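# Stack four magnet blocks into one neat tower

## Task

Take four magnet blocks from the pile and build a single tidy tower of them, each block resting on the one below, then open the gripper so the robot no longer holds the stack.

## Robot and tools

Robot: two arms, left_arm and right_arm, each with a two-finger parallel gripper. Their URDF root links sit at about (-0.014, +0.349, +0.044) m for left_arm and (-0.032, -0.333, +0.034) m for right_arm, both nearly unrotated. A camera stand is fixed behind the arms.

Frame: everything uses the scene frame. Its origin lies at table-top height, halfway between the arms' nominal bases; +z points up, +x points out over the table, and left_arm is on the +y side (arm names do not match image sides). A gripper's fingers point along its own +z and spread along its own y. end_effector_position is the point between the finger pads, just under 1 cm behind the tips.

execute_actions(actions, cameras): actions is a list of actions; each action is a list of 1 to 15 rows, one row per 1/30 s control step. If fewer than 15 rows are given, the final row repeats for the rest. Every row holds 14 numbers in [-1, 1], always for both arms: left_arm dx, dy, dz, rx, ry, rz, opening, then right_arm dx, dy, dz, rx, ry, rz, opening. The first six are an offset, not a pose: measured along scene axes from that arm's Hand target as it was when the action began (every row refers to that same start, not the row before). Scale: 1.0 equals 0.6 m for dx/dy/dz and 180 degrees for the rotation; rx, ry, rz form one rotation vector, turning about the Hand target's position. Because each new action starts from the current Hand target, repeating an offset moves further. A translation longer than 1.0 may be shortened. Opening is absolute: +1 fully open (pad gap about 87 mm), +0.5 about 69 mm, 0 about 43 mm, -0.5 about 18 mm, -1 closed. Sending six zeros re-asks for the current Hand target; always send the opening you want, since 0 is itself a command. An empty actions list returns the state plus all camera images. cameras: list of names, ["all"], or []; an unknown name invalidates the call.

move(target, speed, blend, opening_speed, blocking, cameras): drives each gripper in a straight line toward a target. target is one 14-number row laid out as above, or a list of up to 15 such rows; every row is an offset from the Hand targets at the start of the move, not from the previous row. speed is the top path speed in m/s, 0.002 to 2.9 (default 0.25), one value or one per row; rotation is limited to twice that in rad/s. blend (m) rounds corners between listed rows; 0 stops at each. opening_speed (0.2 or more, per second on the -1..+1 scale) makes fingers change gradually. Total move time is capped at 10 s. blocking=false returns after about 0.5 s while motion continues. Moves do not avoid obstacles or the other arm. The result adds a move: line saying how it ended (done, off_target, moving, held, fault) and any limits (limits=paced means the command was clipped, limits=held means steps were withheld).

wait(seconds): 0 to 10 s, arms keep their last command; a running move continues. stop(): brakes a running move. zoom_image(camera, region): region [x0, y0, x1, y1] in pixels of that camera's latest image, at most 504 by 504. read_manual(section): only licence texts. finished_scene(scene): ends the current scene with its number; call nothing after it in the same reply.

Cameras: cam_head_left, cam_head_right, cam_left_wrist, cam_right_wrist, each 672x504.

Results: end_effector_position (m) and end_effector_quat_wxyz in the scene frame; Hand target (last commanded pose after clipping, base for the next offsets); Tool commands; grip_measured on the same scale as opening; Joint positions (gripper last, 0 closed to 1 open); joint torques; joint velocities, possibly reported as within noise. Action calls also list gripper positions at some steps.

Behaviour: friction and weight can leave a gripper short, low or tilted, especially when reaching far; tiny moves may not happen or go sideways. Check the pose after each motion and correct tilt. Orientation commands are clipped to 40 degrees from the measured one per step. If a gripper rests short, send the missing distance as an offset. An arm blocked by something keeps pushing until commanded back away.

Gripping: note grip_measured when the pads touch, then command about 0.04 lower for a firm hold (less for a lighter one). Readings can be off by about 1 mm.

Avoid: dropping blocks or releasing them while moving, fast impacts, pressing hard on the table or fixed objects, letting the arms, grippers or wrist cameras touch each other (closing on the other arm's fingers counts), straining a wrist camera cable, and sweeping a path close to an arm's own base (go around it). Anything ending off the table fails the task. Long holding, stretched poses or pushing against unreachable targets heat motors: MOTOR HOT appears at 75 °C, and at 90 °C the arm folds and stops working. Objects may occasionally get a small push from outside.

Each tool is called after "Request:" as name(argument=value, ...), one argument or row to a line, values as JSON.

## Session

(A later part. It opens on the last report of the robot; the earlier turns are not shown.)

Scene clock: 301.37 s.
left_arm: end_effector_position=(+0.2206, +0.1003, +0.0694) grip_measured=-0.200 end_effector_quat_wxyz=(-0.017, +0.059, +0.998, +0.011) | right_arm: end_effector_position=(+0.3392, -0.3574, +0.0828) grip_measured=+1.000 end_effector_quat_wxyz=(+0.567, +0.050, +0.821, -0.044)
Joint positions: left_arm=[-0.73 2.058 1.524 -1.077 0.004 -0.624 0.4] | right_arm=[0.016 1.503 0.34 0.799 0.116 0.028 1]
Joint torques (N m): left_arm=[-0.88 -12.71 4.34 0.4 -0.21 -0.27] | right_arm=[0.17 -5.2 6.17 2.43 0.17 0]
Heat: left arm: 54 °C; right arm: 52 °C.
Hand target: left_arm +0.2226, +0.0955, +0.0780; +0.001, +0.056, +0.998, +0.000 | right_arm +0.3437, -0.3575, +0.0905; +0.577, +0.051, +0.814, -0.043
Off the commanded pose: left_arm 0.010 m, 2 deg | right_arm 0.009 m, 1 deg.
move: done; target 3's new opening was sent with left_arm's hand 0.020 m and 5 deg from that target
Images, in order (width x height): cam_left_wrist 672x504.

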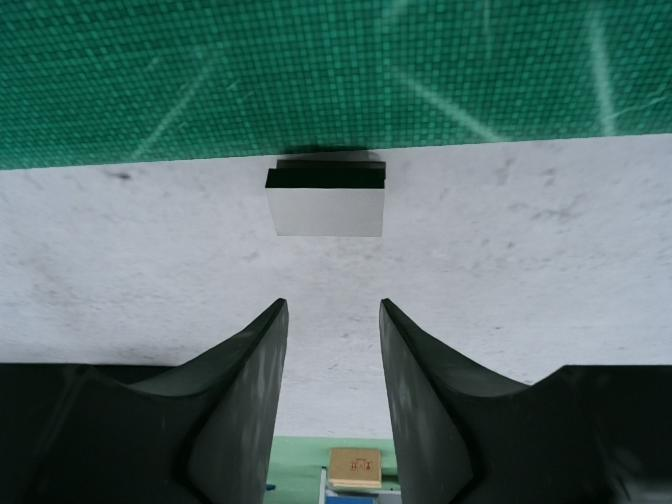

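Request:
move(
  target=[
    [0,0,0.08,0,0,0,0.15,0,0,0,0,0,0,1],
    [0.17,-0.06,0.06,-0.0516,-0.148,-0.140,0.15,0,0,0,0,0,0,1],
    [0.187,-0.066,0.01,-0.0516,-0.148,-0.140,0.15,0,0,0,0,0,0,1],
  ],
  cameras=["cam_left_wrist"],
  speed=0.25,
  blend=[0.02,0.02,0],
)

Request:
zoom_image(
  camera="cam_left_wrist",
  region=[180, 100, 480, 325],
)

Scene clock: 314.80 s.
left_arm: end_effector_position=(+0.3304, +0.0559, +0.0854) grip_measured=+0.150 end_effector_quat_wxyz=(+0.228, +0.266, +0.934, -0.065) | right_arm: end_effector_position=(+0.3392, -0.3574, +0.0828) grip_measured=+1.000 end_effector_quat_wxyz=(+0.567, +0.050, +0.821, -0.044)
Joint positions: left_arm=[-0.71 2.013 1.494 -0.58 -0.077 -0.149 0.575] | right_arm=[0.016 1.503 0.34 0.799 0.116 0.028 1]
Joint torques (N m): left_arm=[0.46 -9.73 5.18 1.51 -0.1 0.03] | right_arm=[0.16 -5.18 6.24 2.43 0.15 -0.01]
Heat: left arm: 53 °C; right arm: 52 °C.
Hand target: left_arm +0.3347, +0.0559, +0.0840; +0.234, +0.269, +0.932, -0.067 | right_arm +0.3437, -0.3575, +0.0905; +0.577, +0.051, +0.814, -0.043
Off the commanded pose: left_arm 0.005 m, 1 deg | right_arm 0.009 m, 1 deg.
move: done; blend cut to 0.0159 m at target 2
Images, in order (width x height): cam_left_wrist 672x504.

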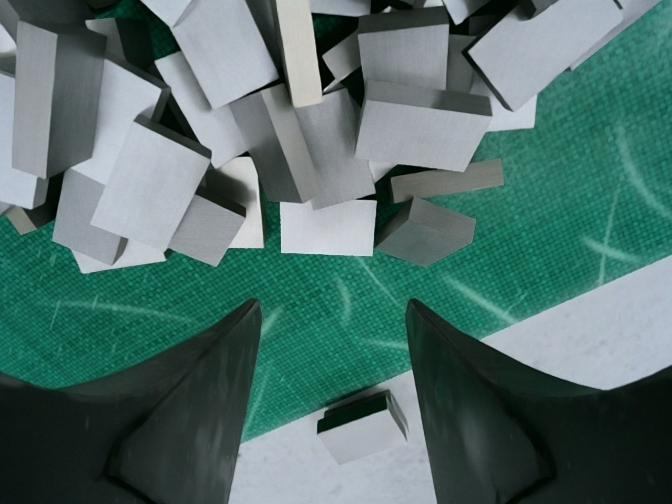

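Scaled by 1.680 from the camera's 672x504 image, which has a finer 960x720 frame.

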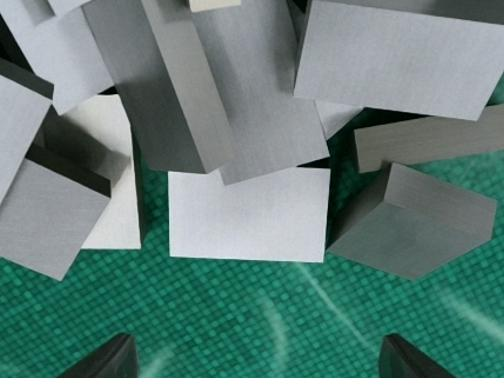

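Request:
move(
  target=[
    [0.0155,-0.003,-0.04,0,0,0,0.12,0,0,0,0,0,0,1],
    [0.0155,-0.003,-0.095,0,0,0,0.12,0,0,0,0,0,0,1],
    [0.0155,-0.003,-0.095,0,0,0,-0.2,0,0,0,0,0,0,1],
    [-0.01,0.01,0.04,0,0,0,-0.2,0,0,0,0,0,0,1],
    [-0.161,0.069,-0.013,0,0,0.142,-0.2,0,0,0,0,0,0,1],
  ],
  cameras=["cam_left_wrist"],
  speed=[0.15,0.06,0.1,0.1,0.25],
  blend=[0.005,0,0,0.02,0],
)

Request:
zoom_image(
  camera="cam_left_wrist",
  region=[236, 180, 436, 380],
)

Scene clock: 330.97 s.
left_arm: end_effector_position=(+0.2355, +0.1010, +0.0674) grip_measured=-0.200 end_effector_quat_wxyz=(+0.224, +0.063, +0.972, -0.004) | right_arm: end_effector_position=(+0.3392, -0.3574, +0.0828) grip_measured=+1.000 end_effector_quat_wxyz=(+0.567, +0.050, +0.821, -0.044)
Joint positions: left_arm=[-0.854 1.76 1.1 -0.578 -0.314 -0.684 0.4] | right_arm=[0.016 1.503 0.34 0.799 0.116 0.028 1]
Joint torques (N m): left_arm=[-0.99 -10.11 4.77 1.18 -0.55 -0.33] | right_arm=[0.14 -5.2 6.24 2.44 0.17 -0.01]
Heat: left arm: 51 °C; right arm: 52 °C.
Hand target: left_arm +0.2381, +0.0973, +0.0762; +0.243, +0.056, +0.968, -0.013 | right_arm +0.3437, -0.3575, +0.0905; +0.577, +0.051, +0.814, -0.043
Off the commanded pose: left_arm 0.010 m, 3 deg | right_arm 0.009 m, 1 deg.
move: off_target (left_arm); target 3's new opening was sent with left_arm's hand 0.013 m and 1 deg from that target
Images, in order (width x height): cam_left_wrist 672x504.

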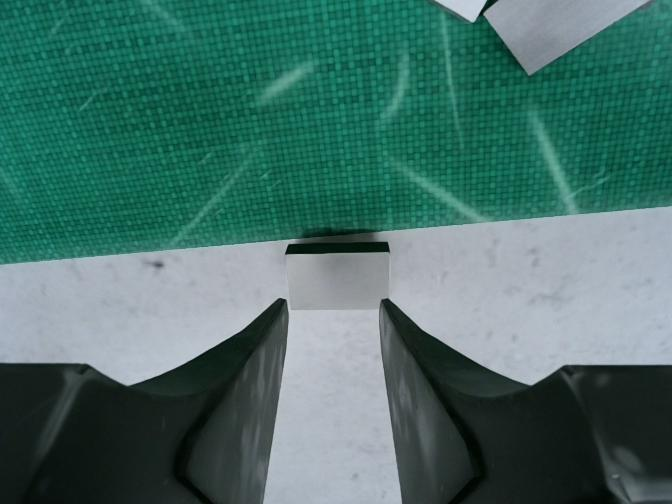

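Scaled by 2.520 from the camera's 672x504 image, which has a finer 960x720 frame.

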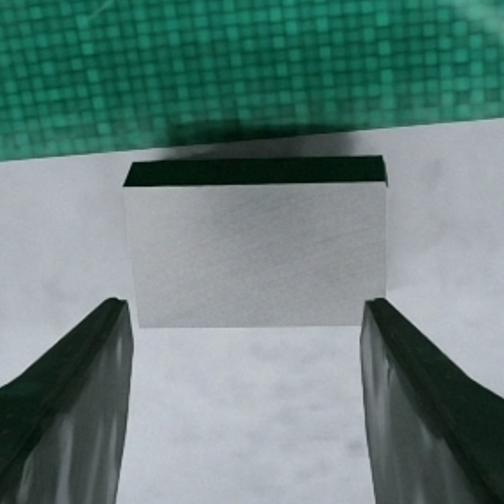

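Request:
move(
  target=[
    [0.155,-0.058,0.06,0,0,-0.142,0.12,0,0,0,0,0,0,1],
    [0.1765,-0.072,-0.027,0,0,-0.142,0.12,0,0,0,0,0,0,1],
    [0.1765,-0.072,-0.082,0,0,-0.142,0.12,0,0,0,0,0,0,1],
  ],
  cameras=["cam_left_wrist"],
  speed=[0.25,0.2,0.06],
  blend=[0.02,0.005,0],
)

Request:
zoom_image(
  camera="cam_left_wrist",
  region=[180, 100, 480, 325],
)

Scene clock: 336.93 s.
left_arm: end_effector_position=(+0.3399, +0.0579, +0.0362) grip_measured=+0.120 end_effector_quat_wxyz=(+0.227, +0.266, +0.935, -0.058) | right_arm: end_effector_position=(+0.3392, -0.3574, +0.0828) grip_measured=+1.000 end_effector_quat_wxyz=(+0.567, +0.050, +0.821, -0.044)
Joint positions: left_arm=[-0.697 2.105 1.427 -0.427 -0.082 -0.134 0.56] | right_arm=[0.016 1.503 0.34 0.799 0.116 0.028 1]
Joint torques (N m): left_arm=[0.27 -8.66 4.25 1.88 0.02 -0.02] | right_arm=[0.13 -5.15 6.23 2.44 0.15 -0.01]
Heat: left arm: 50 °C; right arm: 53 °C.
Hand target: left_arm +0.3441, +0.0542, +0.0270; +0.234, +0.269, +0.932, -0.067 | right_arm +0.3437, -0.3575, +0.0905; +0.577, +0.051, +0.814, -0.043
Off the commanded pose: left_arm 0.011 m, 1 deg | right_arm 0.009 m, 1 deg.
move: off_target (left_arm)
Images, in order (width x height): cam_left_wrist 672x504.

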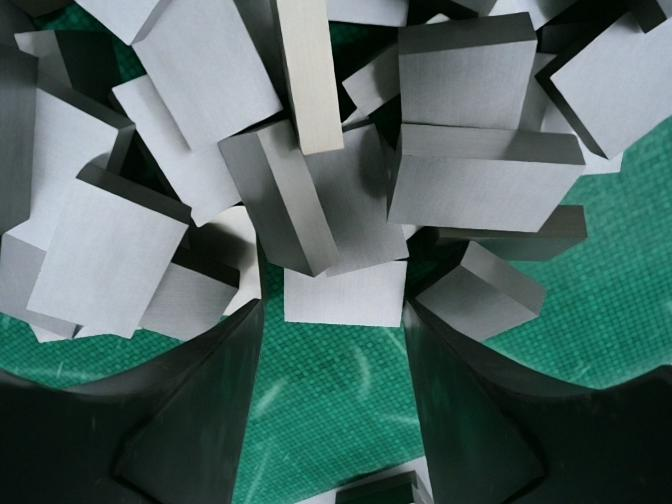

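Scaled by 1.680 from the camera's 672x504 image, which has a finer 960x720 frame.

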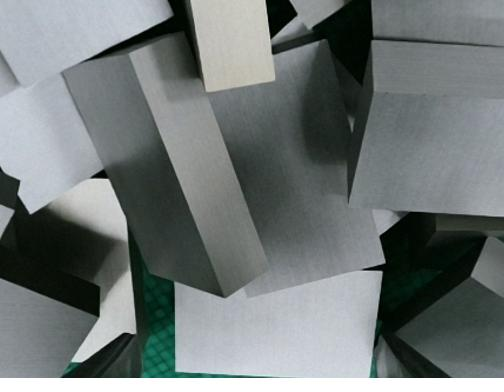

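Request:
move(
  target=[
    [0.0,0.0,0.03,0,0,0.0,0.12,0,0,0,0,0,0,1],
    [0.003,-0.011,0.03,0,0,0.0,0.12,0,0,0,0,0,0,1],
    [0.003,-0.011,-0.004,0,0,0.0,0.12,0,0,0,0,0,0,1],
  ],
  cameras=["cam_left_wrist"],
  speed=[0.1,0.1,0.06],
)

Scene clock: 343.83 s.
left_arm: end_effector_position=(+0.3468, +0.0518, +0.0284) grip_measured=+0.120 end_effector_quat_wxyz=(+0.231, +0.266, +0.934, -0.060) | right_arm: end_effector_position=(+0.3392, -0.3574, +0.0828) grip_measured=+1.000 end_effector_quat_wxyz=(+0.567, +0.050, +0.821, -0.044)
Joint positions: left_arm=[-0.697 2.143 1.451 -0.402 -0.081 -0.134 0.56] | right_arm=[0.016 1.503 0.34 0.799 0.116 0.028 1]
Joint torques (N m): left_arm=[-0.65 -10.03 4.56 1.53 -0.06 -0.11] | right_arm=[0.12 -5.2 6.17 2.42 0.16 0.01]
Heat: left arm: 50 °C; right arm: 53 °C.
Hand target: left_arm +0.3459, +0.0476, +0.0247; +0.234, +0.269, +0.932, -0.067 | right_arm +0.3437, -0.3575, +0.0905; +0.577, +0.051, +0.814, -0.043
Off the commanded pose: left_arm 0.006 m, 1 deg | right_arm 0.009 m, 1 deg.
move: done
Images, in order (width x height): cam_left_wrist 672x504.

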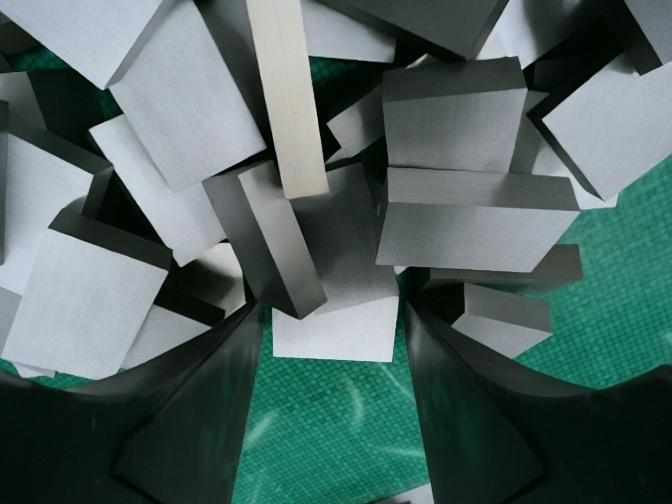

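Request:
move(
  target=[
    [-0.006,0.003,-0.009,0,0,0.0,0.12,0,0,0,0,0,0,1],
    [-0.006,0.003,-0.009,0,0,0.0,-0.2,0,0,0,0,0,0,1],
    [-0.03,0.02,0.03,0,0,0,-0.2,0,0,0,0,0,0,1],
    [-0.04,0.025,0.09,0,0,0,-0.2,0,0,0,0,0,0,1],
    [-0.180,0.083,0.085,0,0,0.142,-0.2,0,0,0,0,0,0,1],
  ],
  cameras=["cam_left_wrist"],
  speed=[0.06,0.1,0.08,0.15,0.25],
  blend=[0,0,0.01,0.02,0],
)

Request:
zoom_image(
  camera="cam_left_wrist",
  region=[236, 180, 436, 380],
)

Scene clock: 352.37 s.
left_arm: end_effector_position=(+0.2368, +0.0978, +0.0659) grip_measured=-0.025 end_effector_quat_wxyz=(+0.228, +0.063, +0.971, -0.010) | right_arm: end_effector_position=(+0.3392, -0.3574, +0.0828) grip_measured=+1.000 end_effector_quat_wxyz=(+0.567, +0.050, +0.821, -0.044)
Joint positions: left_arm=[-0.856 1.763 1.094 -0.555 -0.312 -0.684 0.488] | right_arm=[0.016 1.503 0.34 0.799 0.116 0.028 1]
Joint torques (N m): left_arm=[-0.91 -10.33 5.01 0.98 -0.56 -0.23] | right_arm=[0.12 -5.2 6.2 2.42 0.15 -0.01]
Heat: left arm: 50 °C; right arm: 53 °C.
Hand target: left_arm +0.2379, +0.0973, +0.0756; +0.243, +0.056, +0.968, -0.013 | right_arm +0.3437, -0.3575, +0.0905; +0.577, +0.051, +0.814, -0.043
Off the commanded pose: left_arm 0.010 m, 2 deg | right_arm 0.009 m, 1 deg.
move: done; blend cut to 0.0183 m at target 4
Images, in order (width x height): cam_left_wrist 672x504.

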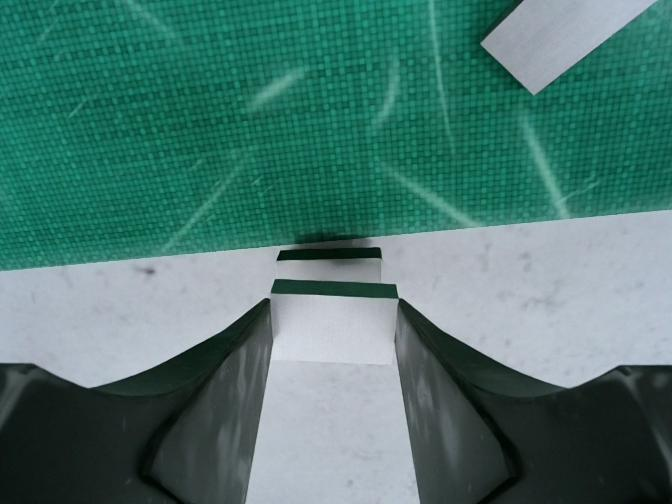

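Scaled by 2.520 from the camera's 672x504 image, which has a finer 960x720 frame.

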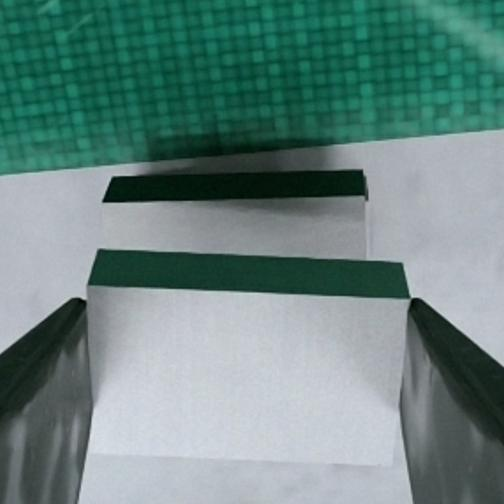

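Request:
move(
  target=[
    [0,0.005,-0.038,0,0,0.022,-0.2,0,0,0,0,0,0,1],
    [0,0.005,-0.038,0,0,0.022,0.1,0,0,0,0,0,0,1],
    [-0.03,0.005,0.025,0,0,0.022,0.1,0,0,0,0,0,0,1],
  ],
  cameras=["cam_left_wrist"],
  speed=[0.06,0.1,0.2],
)

Request:
zoom_image(
  camera="cam_left_wrist",
  region=[236, 150, 436, 350],
)

Scene clock: 367.60 s.
left_arm: end_effector_position=(+0.2149, +0.1062, +0.0775) grip_measured=+0.100 end_effector_quat_wxyz=(+0.226, +0.030, +0.974, +0.004) | right_arm: end_effector_position=(+0.3392, -0.3574, +0.0828) grip_measured=+1.000 end_effector_quat_wxyz=(+0.567, +0.050, +0.821, -0.044)
Joint positions: left_arm=[-0.902 1.699 1.074 -0.65 -0.353 -0.799 0.55] | right_arm=[0.016 1.503 0.34 0.799 0.116 0.028 1]
Joint torques (N m): left_arm=[-0.8 -8.99 7.1 0.8 -0.56 -0.29] | right_arm=[0.14 -5.19 6.2 2.43 0.15 -0.01]
Heat: left arm: 51 °C; right arm: 53 °C.
Hand target: left_arm +0.2199, +0.1003, +0.0906; +0.243, +0.022, +0.970, -0.005 | right_arm +0.3437, -0.3575, +0.0905; +0.577, +0.051, +0.814, -0.043
Off the commanded pose: left_arm 0.015 m, 2 deg | right_arm 0.009 m, 1 deg.
move: off_target (left_arm)
Images, in order (width x height): cam_left_wrist 672x504.

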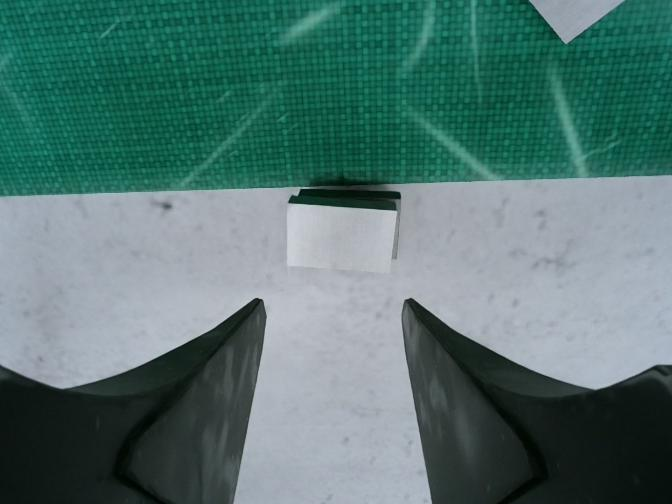

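Scaled by 2.520 from the camera's 672x504 image, which has a finer 960x720 frame.

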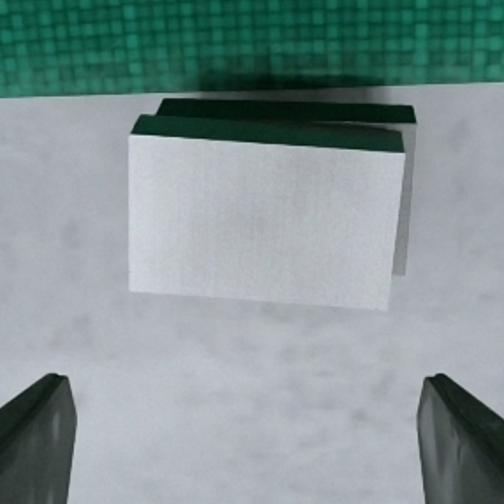

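Request:
move(
  target=[
    [0,0,0.05,0,0,0,0.15,0,0,0,0,0,0,1],
    [0.14,-0.08,0.05,0,0,0,0.15,0,0,0,0,0,0,1],
  ],
  cameras=["cam_left_wrist"],
  speed=0.25,
  blend=[0.02,0],
)

Request:
zoom_image(
  camera="cam_left_wrist",
  region=[130, 0, 530, 300],
)

Scene clock: 373.37 s.
left_arm: end_effector_position=(+0.3006, +0.0560, +0.1146) grip_measured=+0.150 end_effector_quat_wxyz=(+0.242, +0.019, +0.970, +0.002) | right_arm: end_effector_position=(+0.3392, -0.3574, +0.0828) grip_measured=+1.000 end_effector_quat_wxyz=(+0.567, +0.050, +0.821, -0.044)
Joint positions: left_arm=[-0.818 1.976 1.572 -0.818 -0.35 -0.73 0.575] | right_arm=[0.016 1.503 0.34 0.799 0.116 0.028 1]
Joint torques (N m): left_arm=[0.23 -9.35 7.79 0.95 -0.24 0.01] | right_arm=[0.13 -5.14 6.2 2.43 0.15 0]
Heat: left arm: 50 °C; right arm: 53 °C.
Hand target: left_arm +0.3039, +0.0523, +0.1207; +0.243, +0.022, +0.970, -0.005 | right_arm +0.3437, -0.3575, +0.0905; +0.577, +0.051, +0.814, -0.043
Off the commanded pose: left_arm 0.008 m, 1 deg | right_arm 0.009 m, 1 deg.
move: done; blend cut to 0.015 m at target 1
Images, in order (width x height): cam_left_wrist 672x504.

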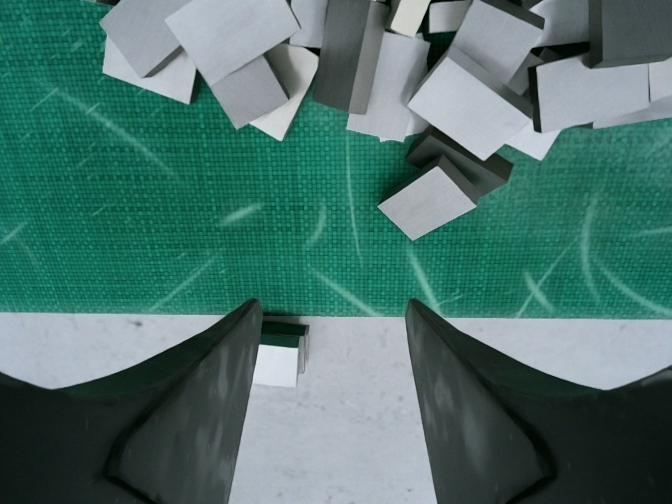

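Scaled by 1.260 from the camera's 672x504 image, which has a finer 960x720 frame.

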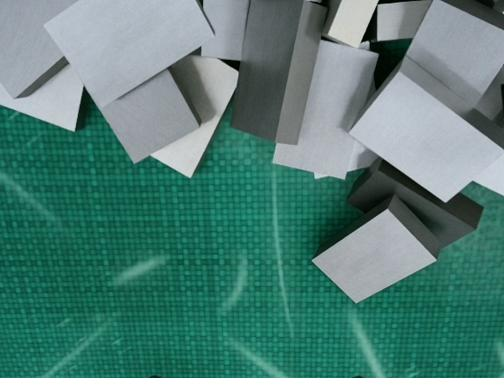

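Request:
move(
  target=[
    [0.07,-0.07,-0.01,0,0,-0.191,0.15,0,0,0,0,0,0,1],
    [0.093,-0.091,-0.063,0,0,-0.191,0.15,0,0,0,0,0,0,1],
  ],
  cameras=["cam_left_wrist"],
  speed=0.25,
  blend=[0.02,0],
)

Request:
zoom_image(
  camera="cam_left_wrist",
  region=[180, 130, 480, 355],
)

Scene clock: 392.10 s.
left_arm: end_effector_position=(+0.3481, +0.0054, +0.0703) grip_measured=+0.150 end_effector_quat_wxyz=(+0.210, +0.307, +0.926, -0.062) | right_arm: end_effector_position=(+0.3392, -0.3574, +0.0828) grip_measured=+1.000 end_effector_quat_wxyz=(+0.567, +0.050, +0.821, -0.044)
Joint positions: left_arm=[-0.763 2.243 1.804 -0.696 -0.072 -0.119 0.575] | right_arm=[0.016 1.503 0.34 0.799 0.116 0.028 1]
Joint torques (N m): left_arm=[0.7 -12.21 7.97 1.45 -0.01 0.01] | right_arm=[0.14 -5.16 6.2 2.43 0.17 -0.01]
Heat: left arm: 50 °C; right arm: 53 °C.
Hand target: left_arm +0.3596, -0.0023, +0.0827; +0.231, +0.308, +0.920, -0.076 | right_arm +0.3437, -0.3575, +0.0905; +0.577, +0.051, +0.814, -0.043
Off the commanded pose: left_arm 0.019 m, 3 deg | right_arm 0.009 m, 1 deg.
move: off_target (left_arm); blend cut to 0.0184 m at target 1
Images, in order (width x height): cam_left_wrist 672x504.

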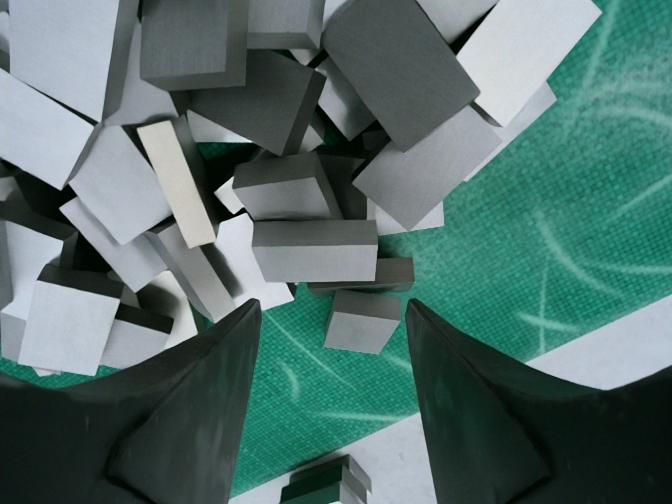

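Scaled by 1.680 from the camera's 672x504 image, which has a finer 960x720 frame.

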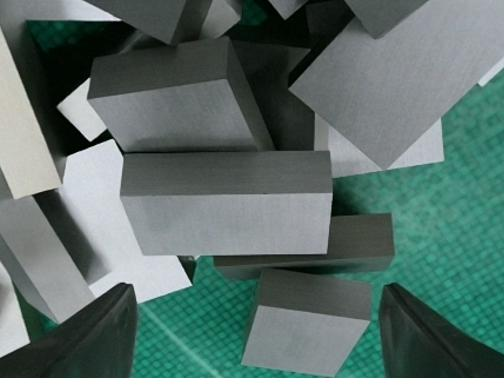

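Request:
move(
  target=[0.010,-0.001,-0.018,0,0,0,0.2,0,0,0,0,0,0,1],
  cameras=["cam_left_wrist"],
  speed=0.1,
)

Scene clock: 407.97 s.
left_arm: end_effector_position=(+0.3537, +0.0050, +0.0633) grip_measured=+0.200 end_effector_quat_wxyz=(+0.212, +0.307, +0.926, -0.063) | right_arm: end_effector_position=(+0.3392, -0.3574, +0.0828) grip_measured=+1.000 end_effector_quat_wxyz=(+0.567, +0.050, +0.821, -0.044)
Joint positions: left_arm=[-0.755 2.261 1.804 -0.672 -0.068 -0.112 0.6] | right_arm=[0.016 1.503 0.34 0.799 0.116 0.028 1]
Joint torques (N m): left_arm=[0.73 -11.36 8.12 1.48 -0.02 0.04] | right_arm=[0.13 -5.24 6.23 2.43 0.16 0]
Heat: left arm: 50 °C; right arm: 54 °C.
Hand target: left_arm +0.3657, -0.0029, +0.0721; +0.231, +0.308, +0.920, -0.077 | right_arm +0.3437, -0.3575, +0.0905; +0.577, +0.051, +0.814, -0.043
Off the commanded pose: left_arm 0.017 m, 3 deg | right_arm 0.009 m, 1 deg.
move: off_target (left_arm)
Images, in order (width x height): cam_left_wrist 672x504.

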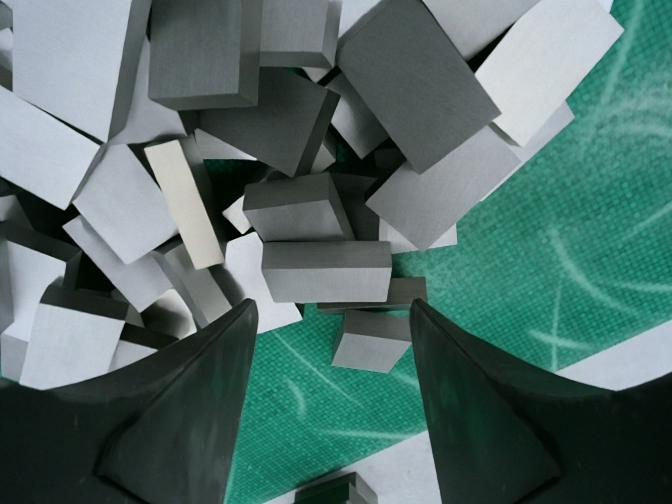

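Request:
move(
  target=[
    [0.0155,-0.0065,-0.034,0,0,0,0.15,0,0,0,0,0,0,1],
    [0.0155,-0.0065,-0.034,0,0,0,-0.2,0,0,0,0,0,0,1],
    [0.0,0.0,0.08,0,0,0,-0.2,0,0,0,0,0,0,1],
    [-0.221,0.17,0.06,0.0554,0.1486,0.1796,-0.2,0,0,0,0,0,0,1],
  ],
  cameras=["cam_left_wrist"],
  speed=[0.06,0.1,0.1,0.22],
  blend=[0,0,0.02,0],
)

Request:
zoom_image(
  camera="cam_left_wrist",
  region=[236, 180, 436, 380],
)

Scene clock: 419.53 s.
left_arm: end_effector_position=(+0.2358, +0.0973, +0.0952) grip_measured=-0.024 end_effector_quat_wxyz=(-0.001, +0.046, +0.999, +0.012) | right_arm: end_effector_position=(+0.3392, -0.3574, +0.0828) grip_measured=+1.000 end_effector_quat_wxyz=(+0.567, +0.050, +0.821, -0.044)
Joint positions: left_arm=[-0.717 2.058 1.635 -1.164 -0.017 -0.637 0.488] | right_arm=[0.016 1.503 0.34 0.799 0.116 0.028 1]
Joint torques (N m): left_arm=[0.65 -13.39 4.66 0.12 0.07 -0.23] | right_arm=[0.14 -5.16 6.22 2.44 0.16 0]
Heat: left arm: 51 °C; right arm: 54 °C.
Hand target: left_arm +0.2331, +0.0991, +0.1080; +0.000, +0.035, +0.999, +0.000 | right_arm +0.3437, -0.3575, +0.0905; +0.577, +0.051, +0.814, -0.043
Off the commanded pose: left_arm 0.013 m, 2 deg | right_arm 0.009 m, 1 deg.
move: off_target (left_arm); target 2's new opening was sent with left_arm's hand 0.013 m and 2 deg from that target
Images, in order (width x height): cam_left_wrist 672x504.

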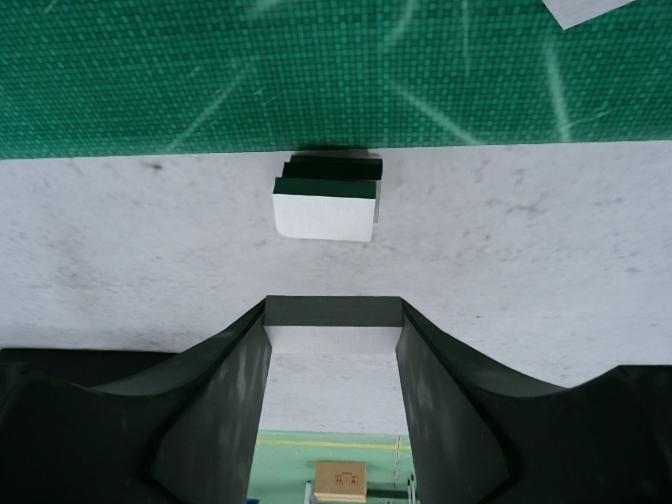

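Scaled by 2.520 from the camera's 672x504 image, which has a finer 960x720 frame.

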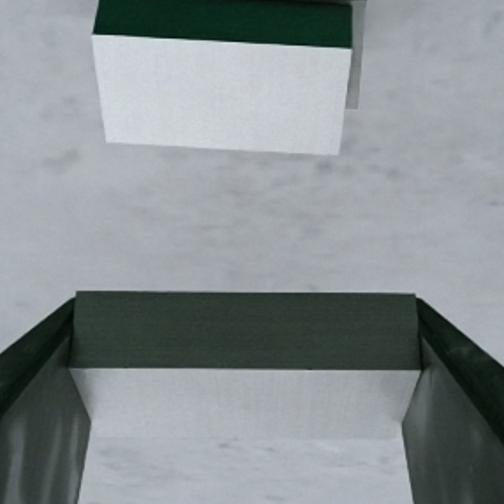

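Request:
move(
  target=[0,0.007,-0.052,0,0.045,-0.02,-0.2,0,0,0,0,0,0,1],
  cameras=["cam_left_wrist"],
  speed=0.12,
)

Request:
zoom_image(
  camera="cam_left_wrist",
  region=[236, 200, 436, 400],
)

Scene clock: 431.27 s.
left_arm: end_effector_position=(+0.2310, +0.1052, +0.0703) grip_measured=-0.024 end_effector_quat_wxyz=(-0.067, +0.064, +0.996, +0.007) | right_arm: end_effector_position=(+0.3392, -0.3574, +0.0828) grip_measured=+1.000 end_effector_quat_wxyz=(+0.567, +0.050, +0.821, -0.044)
Joint positions: left_arm=[-0.675 2.15 1.646 -1.183 0.066 -0.555 0.488] | right_arm=[0.016 1.503 0.34 0.799 0.116 0.028 1]
Joint torques (N m): left_arm=[0.59 -10.1 6.91 -0.22 0.12 0.03] | right_arm=[0.16 -5.2 6.23 2.44 0.14 0]
Heat: left arm: 51 °C; right arm: 54 °C.
Hand target: left_arm +0.2331, +0.1033, +0.0769; -0.071, +0.066, +0.995, -0.002 | right_arm +0.3437, -0.3575, +0.0905; +0.577, +0.051, +0.814, -0.043
Off the commanded pose: left_arm 0.007 m, 1 deg | right_arm 0.009 m, 1 deg.
move: done
Images, in order (width x height): cam_left_wrist 672x504.

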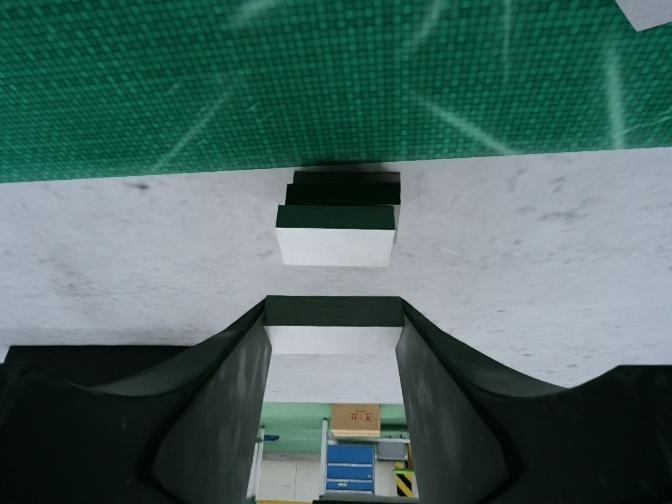

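Scaled by 2.520 from the camera's 672x504 image, which has a finer 960x720 frame.

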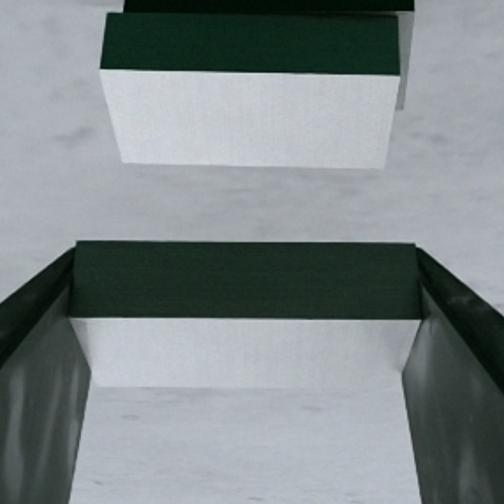

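Request:
move(
  target=[0.007,-0.001,-0.019,0,0,-0.006,-0.2,0,0,0,0,0,0,1],
  cameras=["cam_left_wrist","cam_head_left","cam_head_right"],
  speed=0.08,
)

Request:
zoom_image(
  camera="cam_left_wrist",
  region=[236, 200, 436, 400],
)

Request:
zoom_image(
  camera="cam_head_right",
  region=[180, 180, 300, 270],
)

Scene clock: 444.10 s.
left_arm: end_effector_position=(+0.2292, +0.1076, +0.0616) grip_measured=-0.024 end_effector_quat_wxyz=(-0.078, +0.075, +0.994, +0.014) | right_arm: end_effector_position=(+0.3392, -0.3574, +0.0828) grip_measured=+1.000 end_effector_quat_wxyz=(+0.567, +0.050, +0.821, -0.044)
Joint positions: left_arm=[-0.675 2.177 1.646 -1.183 0.067 -0.533 0.488] | right_arm=[0.016 1.503 0.34 0.799 0.116 0.028 1]
Joint torques (N m): left_arm=[0.84 -9.98 6.89 0.09 0.08 0.03] | right_arm=[0.14 -5.2 6.23 2.42 0.17 -0.01]
Heat: left arm: 52 °C; right arm: 54 °C.
Hand target: left_arm +0.2374, +0.1027, +0.0654; -0.071, +0.076, +0.995, -0.001 | right_arm +0.3437, -0.3575, +0.0905; +0.577, +0.051, +0.814, -0.043
Off the commanded pose: left_arm 0.010 m, 2 deg | right_arm 0.009 m, 1 deg.
move: done
Images, in order (width x height): cam_head_left 672x504, cam_head_right 672x504, cam_left_wrist 672x504.

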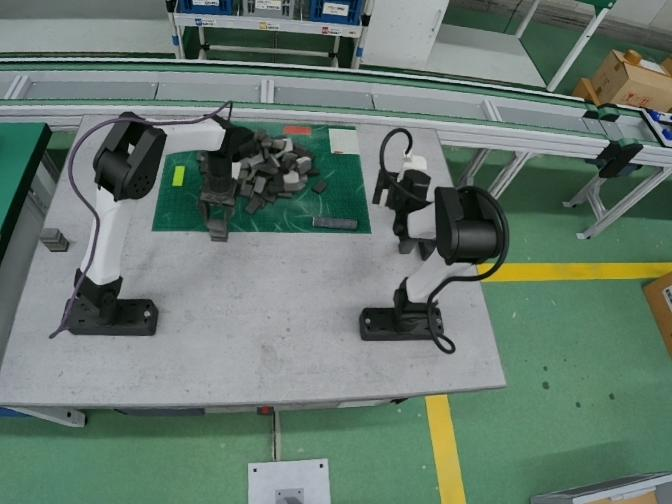

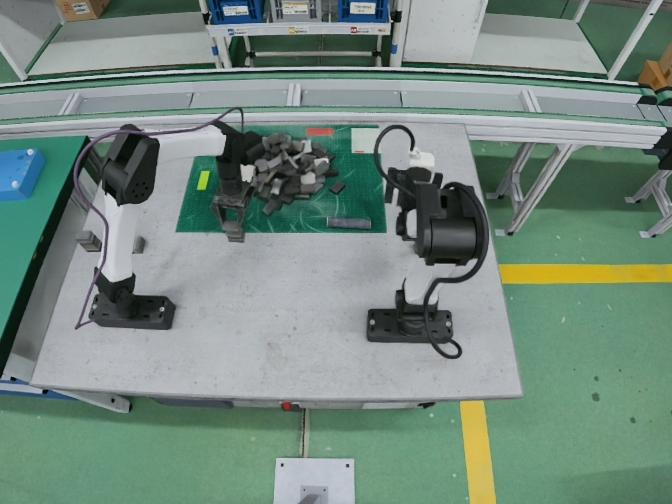

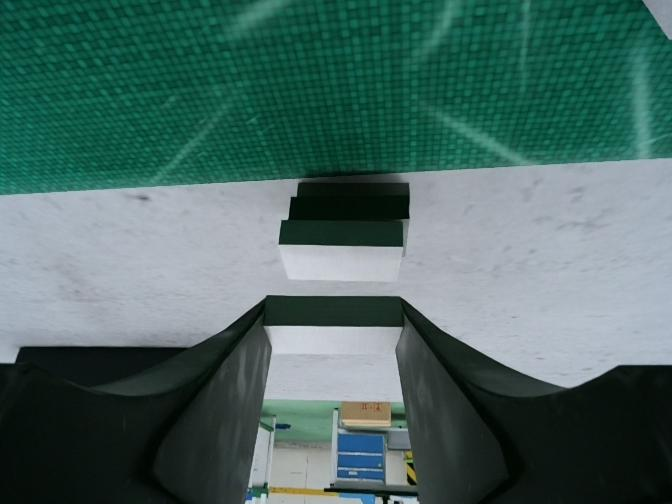

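Scaled by 2.520 from the camera's 672x504 image, which has a finer 960x720 frame.

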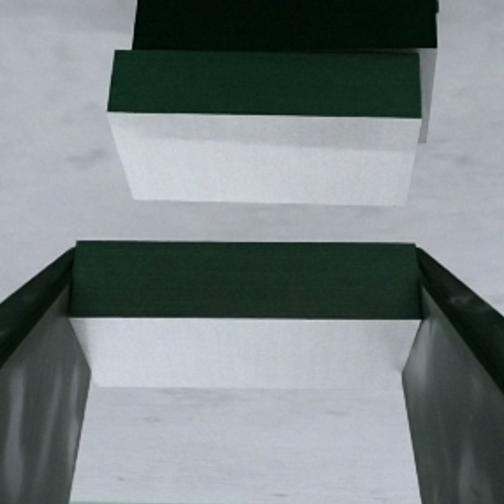

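Scaled by 4.200 from the camera's 672x504 image, which has a finer 960x720 frame.

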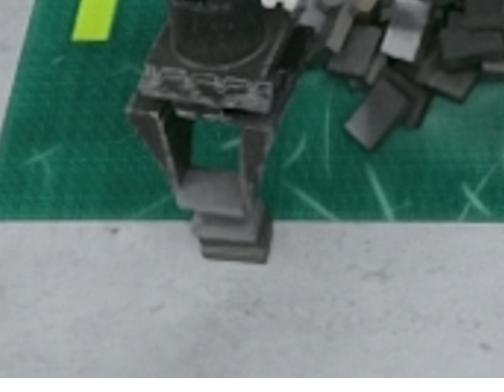

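Request:
move(
  target=[-0.002,-0.006,-0.020,0,0,-0.006,-0.2,0,0,0,0,0,0,1],
  cameras=["cam_left_wrist","cam_head_right"],
  speed=0.08,
)

Request:
zoom_image(
  camera="cam_left_wrist",
  region=[236, 200, 436, 400],
)

Request:
zoom_image(
  camera="cam_head_right",
  region=[200, 200, 280, 260],
)

Scene clock: 453.20 s.
left_arm: end_effector_position=(+0.2336, +0.1043, +0.0523) grip_measured=-0.024 end_effector_quat_wxyz=(-0.073, +0.079, +0.994, +0.010) | right_arm: end_effector_position=(+0.3392, -0.3574, +0.0828) grip_measured=+1.000 end_effector_quat_wxyz=(+0.567, +0.050, +0.821, -0.044)
Joint positions: left_arm=[-0.675 2.199 1.646 -1.15 0.067 -0.525 0.488] | right_arm=[0.016 1.503 0.34 0.799 0.116 0.028 1]
Joint torques (N m): left_arm=[-0.28 -10.11 5.7 0.16 0.07 0.02] | right_arm=[0.16 -5.15 6.19 2.42 0.16 0]
Heat: left arm: 52 °C; right arm: 54 °C.
Hand target: left_arm +0.2362, +0.0991, +0.0534; -0.071, +0.085, +0.994, -0.001 | right_arm +0.3437, -0.3575, +0.0905; +0.577, +0.051, +0.814, -0.043
Off the commanded pose: left_arm 0.006 m, 1 deg | right_arm 0.009 m, 1 deg.
move: done
Images, in order (width x height): cam_head_right 672x504, cam_left_wrist 672x504.

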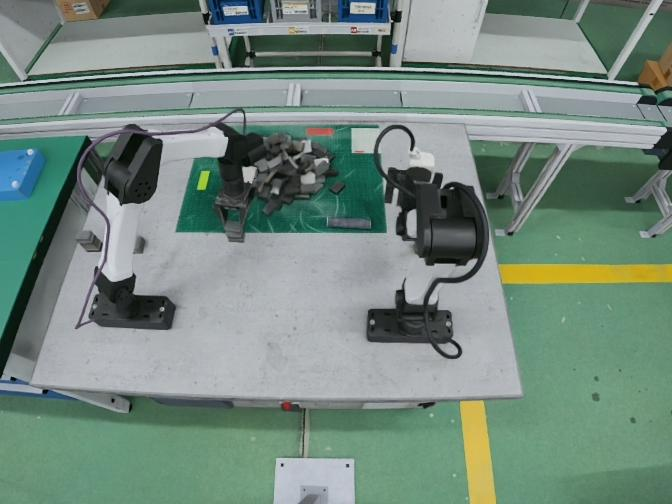

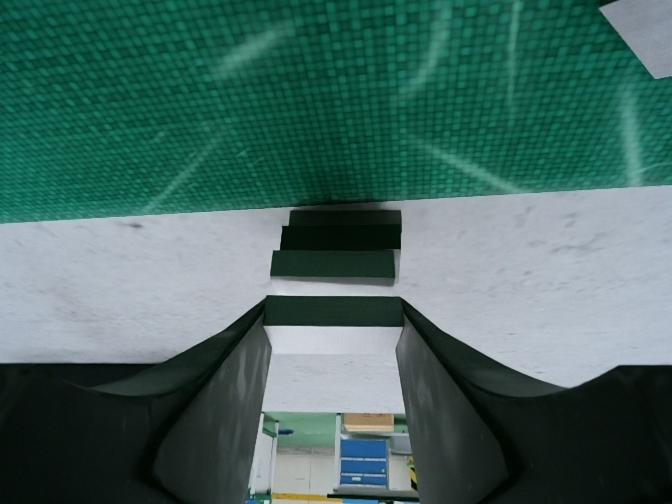

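Scaled by 2.520 from the camera's 672x504 image, which has a finer 960x720 frame.

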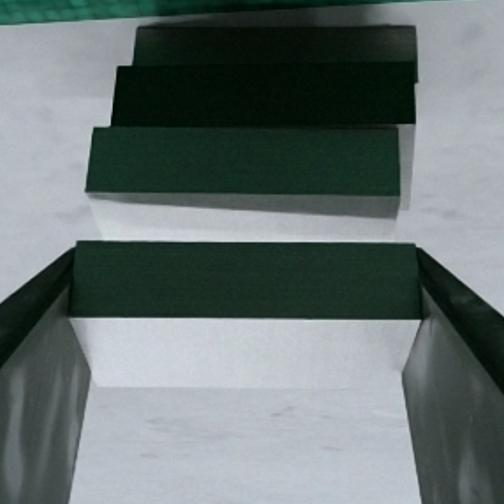

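Scaled by 6.300 from the camera's 672x504 image, which has a finer 960x720 frame.

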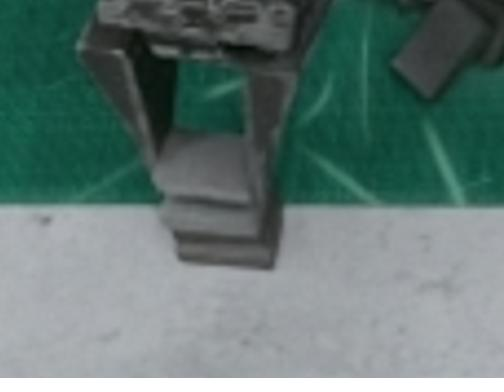

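Request:
move(
  target=[
    [-0.0115,0,0,0,0,0,-0.2,0,0,0,0,0,0,1],
    [-0.0115,0,-0.012,0,0,0,-0.2,0,0,0,0,0,0,1],
  ],
  cameras=["cam_left_wrist"],
  speed=0.08,
)

Request:
zoom_image(
  camera="cam_left_wrist",
  region=[236, 200, 436, 400],
)

Scene clock: 462.93 s.
left_arm: end_effector_position=(+0.2321, +0.1049, +0.0455) grip_measured=-0.024 end_effector_quat_wxyz=(-0.073, +0.079, +0.994, +0.008) | right_arm: end_effector_position=(+0.3392, -0.3574, +0.0828) grip_measured=+1.000 end_effector_quat_wxyz=(+0.567, +0.050, +0.821, -0.044)
Joint positions: left_arm=[-0.675 2.199 1.619 -1.12 0.07 -0.525 0.488] | right_arm=[0.016 1.503 0.34 0.799 0.116 0.028 1]
Joint torques (N m): left_arm=[-1.31 -11.04 4.05 0.23 0.06 -0.09] | right_arm=[0.13 -5.18 6.19 2.42 0.15 0]
Heat: left arm: 51 °C; right arm: 54 °C.
Hand target: left_arm +0.2292, +0.0991, +0.0462; -0.071, +0.085, +0.994, -0.001 | right_arm +0.3437, -0.3575, +0.0905; +0.577, +0.051, +0.814, -0.043
Off the commanded pose: left_arm 0.006 m, 1 deg | right_arm 0.009 m, 1 deg.
move: done
Images, in order (width x height): cam_left_wrist 672x504.

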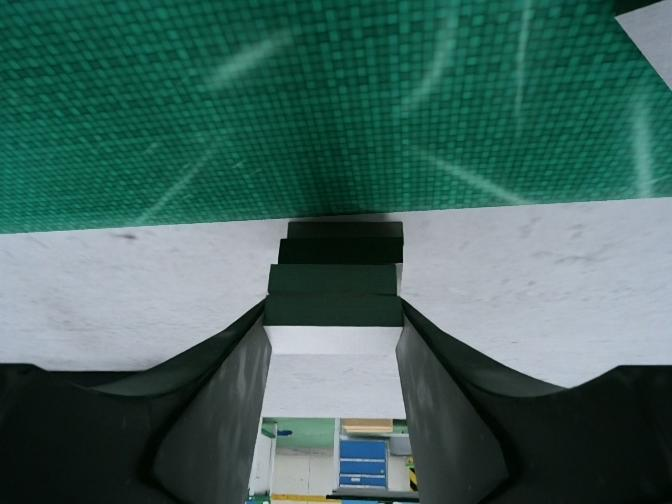

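Scaled by 2.520 from the camera's 672x504 image, which has a finer 960x720 frame.

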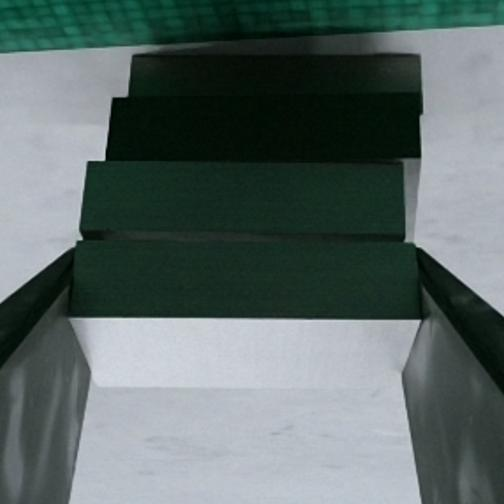

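Request:
move(
  target=[
    [-0.016,0,0.008,0,0,0,-0.2,0,0,0,0,0,0,1],
    [-0.015,0,-0.003,0,0,0,-0.2,0,0,0,0,0,0,1],
  ],
  cameras=["cam_left_wrist"],
  speed=0.08,
)

Request:
zoom_image(
  camera="cam_left_wrist",
  region=[236, 200, 436, 400],
)

Scene clock: 470.40 s.
left_arm: end_effector_position=(+0.2256, +0.1045, +0.0431) grip_measured=-0.023 end_effector_quat_wxyz=(-0.072, +0.085, +0.994, +0.008) | right_arm: end_effector_position=(+0.3392, -0.3574, +0.0828) grip_measured=+1.000 end_effector_quat_wxyz=(+0.567, +0.050, +0.821, -0.044)
Joint positions: left_arm=[-0.688 2.185 1.585 -1.099 0.07 -0.526 0.488] | right_arm=[0.016 1.503 0.34 0.799 0.116 0.028 1]
Joint torques (N m): left_arm=[-1.47 -11.85 3.07 0.26 0.06 -0.24] | right_arm=[0.14 -5.23 6.16 2.44 0.15 -0.01]
Heat: left arm: 51 °C; right arm: 54 °C.
Hand target: left_arm +0.2201, +0.0991, +0.0444; -0.071, +0.085, +0.994, -0.001 | right_arm +0.3437, -0.3575, +0.0905; +0.577, +0.051, +0.814, -0.043
Off the commanded pose: left_arm 0.008 m, 1 deg | right_arm 0.009 m, 1 deg.
move: done
Images, in order (width x height): cam_left_wrist 672x504.

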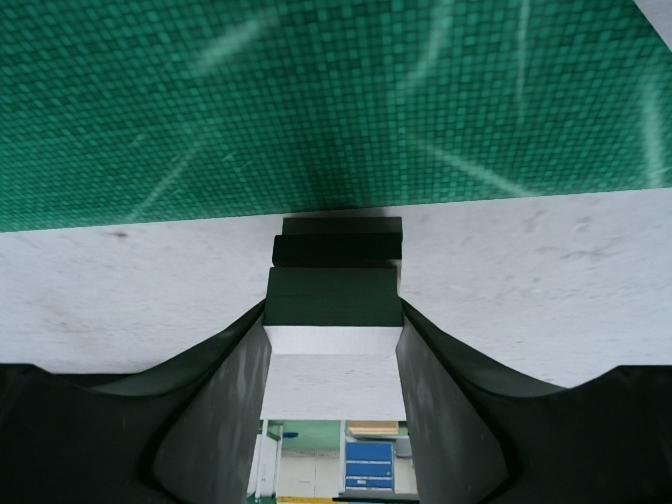

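Scaled by 2.520 from the camera's 672x504 image, which has a finer 960x720 frame.

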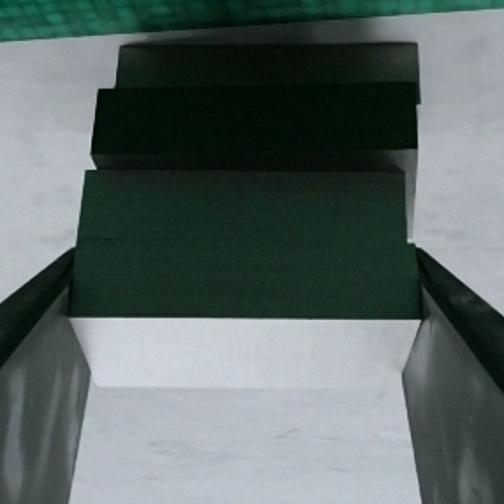

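Request:
move(
  target=[
    [0,0,0,0,0,0,0.15,0,0,0,0,0,0,1],
    [-0.003,0,0.09,0,-0.05,0,0.15,0,0,0,0,0,0,1],
    [-0.03,0.0,0.1,-0.01,-0.2,0,0.15,0,0,0,0,0,0,1],
  ],
  cameras=["cam_left_wrist","cam_head_left","cam_head_right"],
  speed=[0.1,0.12,0.2],
  blend=[0,0.01,0],
)

Request:
zoom_image(
  camera="cam_left_wrist",
  region=[236, 130, 436, 330],
)

Request:
zoom_image(
  camera="cam_head_left",
  region=[180, 190, 260, 250],
)

Scene clock: 479.47 s.
left_arm: end_effector_position=(+0.1991, +0.1025, +0.0979) grip_measured=+0.150 end_effector_quat_wxyz=(+0.223, +0.091, +0.970, +0.021) | right_arm: end_effector_position=(+0.3392, -0.3574, +0.0828) grip_measured=+1.000 end_effector_quat_wxyz=(+0.567, +0.050, +0.821, -0.044)
Joint positions: left_arm=[-0.962 1.675 1.134 -0.763 -0.369 -0.737 0.575] | right_arm=[0.016 1.503 0.34 0.799 0.116 0.028 1]
Joint torques (N m): left_arm=[-0.85 -9.05 4.75 1.11 -0.59 -0.29] | right_arm=[0.13 -5.15 6.23 2.42 0.15 0.01]
Heat: left arm: 52 °C; right arm: 54 °C.
Hand target: left_arm +0.2022, +0.0990, +0.1045; +0.241, +0.082, +0.967, +0.010 | right_arm +0.3437, -0.3575, +0.0905; +0.577, +0.051, +0.814, -0.043
Off the commanded pose: left_arm 0.008 m, 3 deg | right_arm 0.009 m, 1 deg.
move: off_target (left_arm)
Images, in order (width x height): cam_head_left 672x504, cam_head_right 672x504, cam_left_wrist 672x504.

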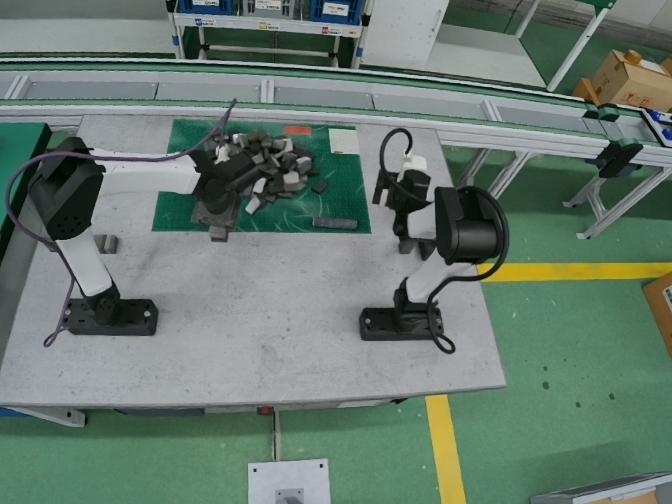

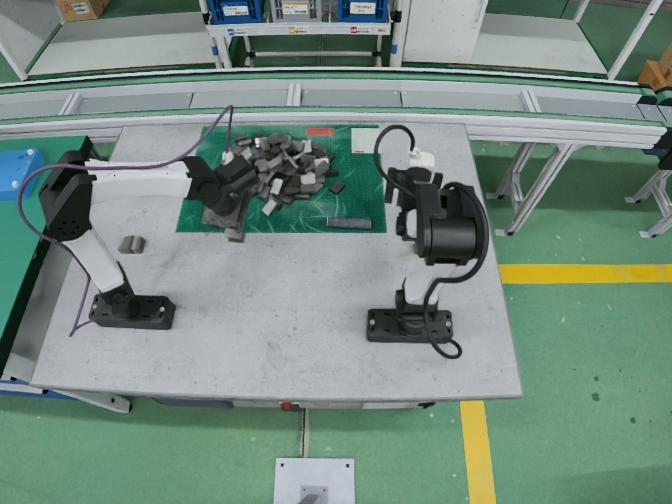

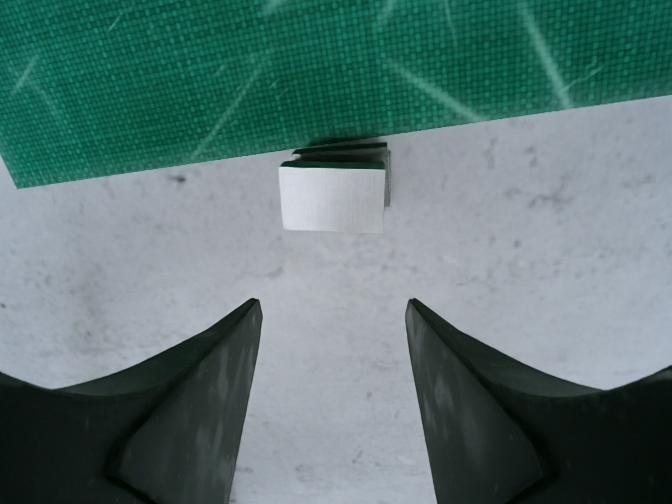

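Scaled by 2.520 from the camera's 672x504 image, which has a finer 960x720 frame.

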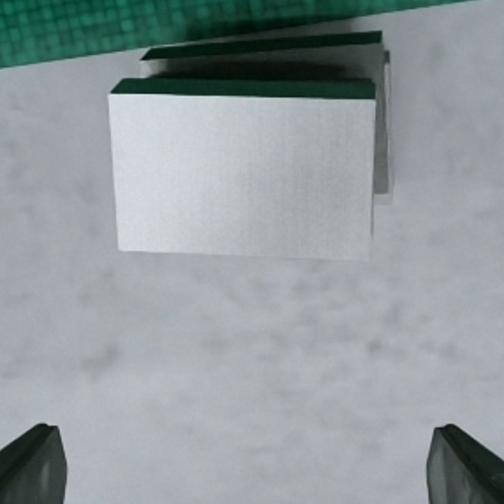

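Scaled by 6.300 from the camera's 672x504 image, which has a finer 960x720 frame.

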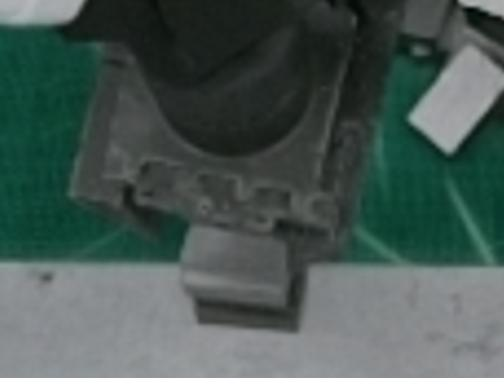

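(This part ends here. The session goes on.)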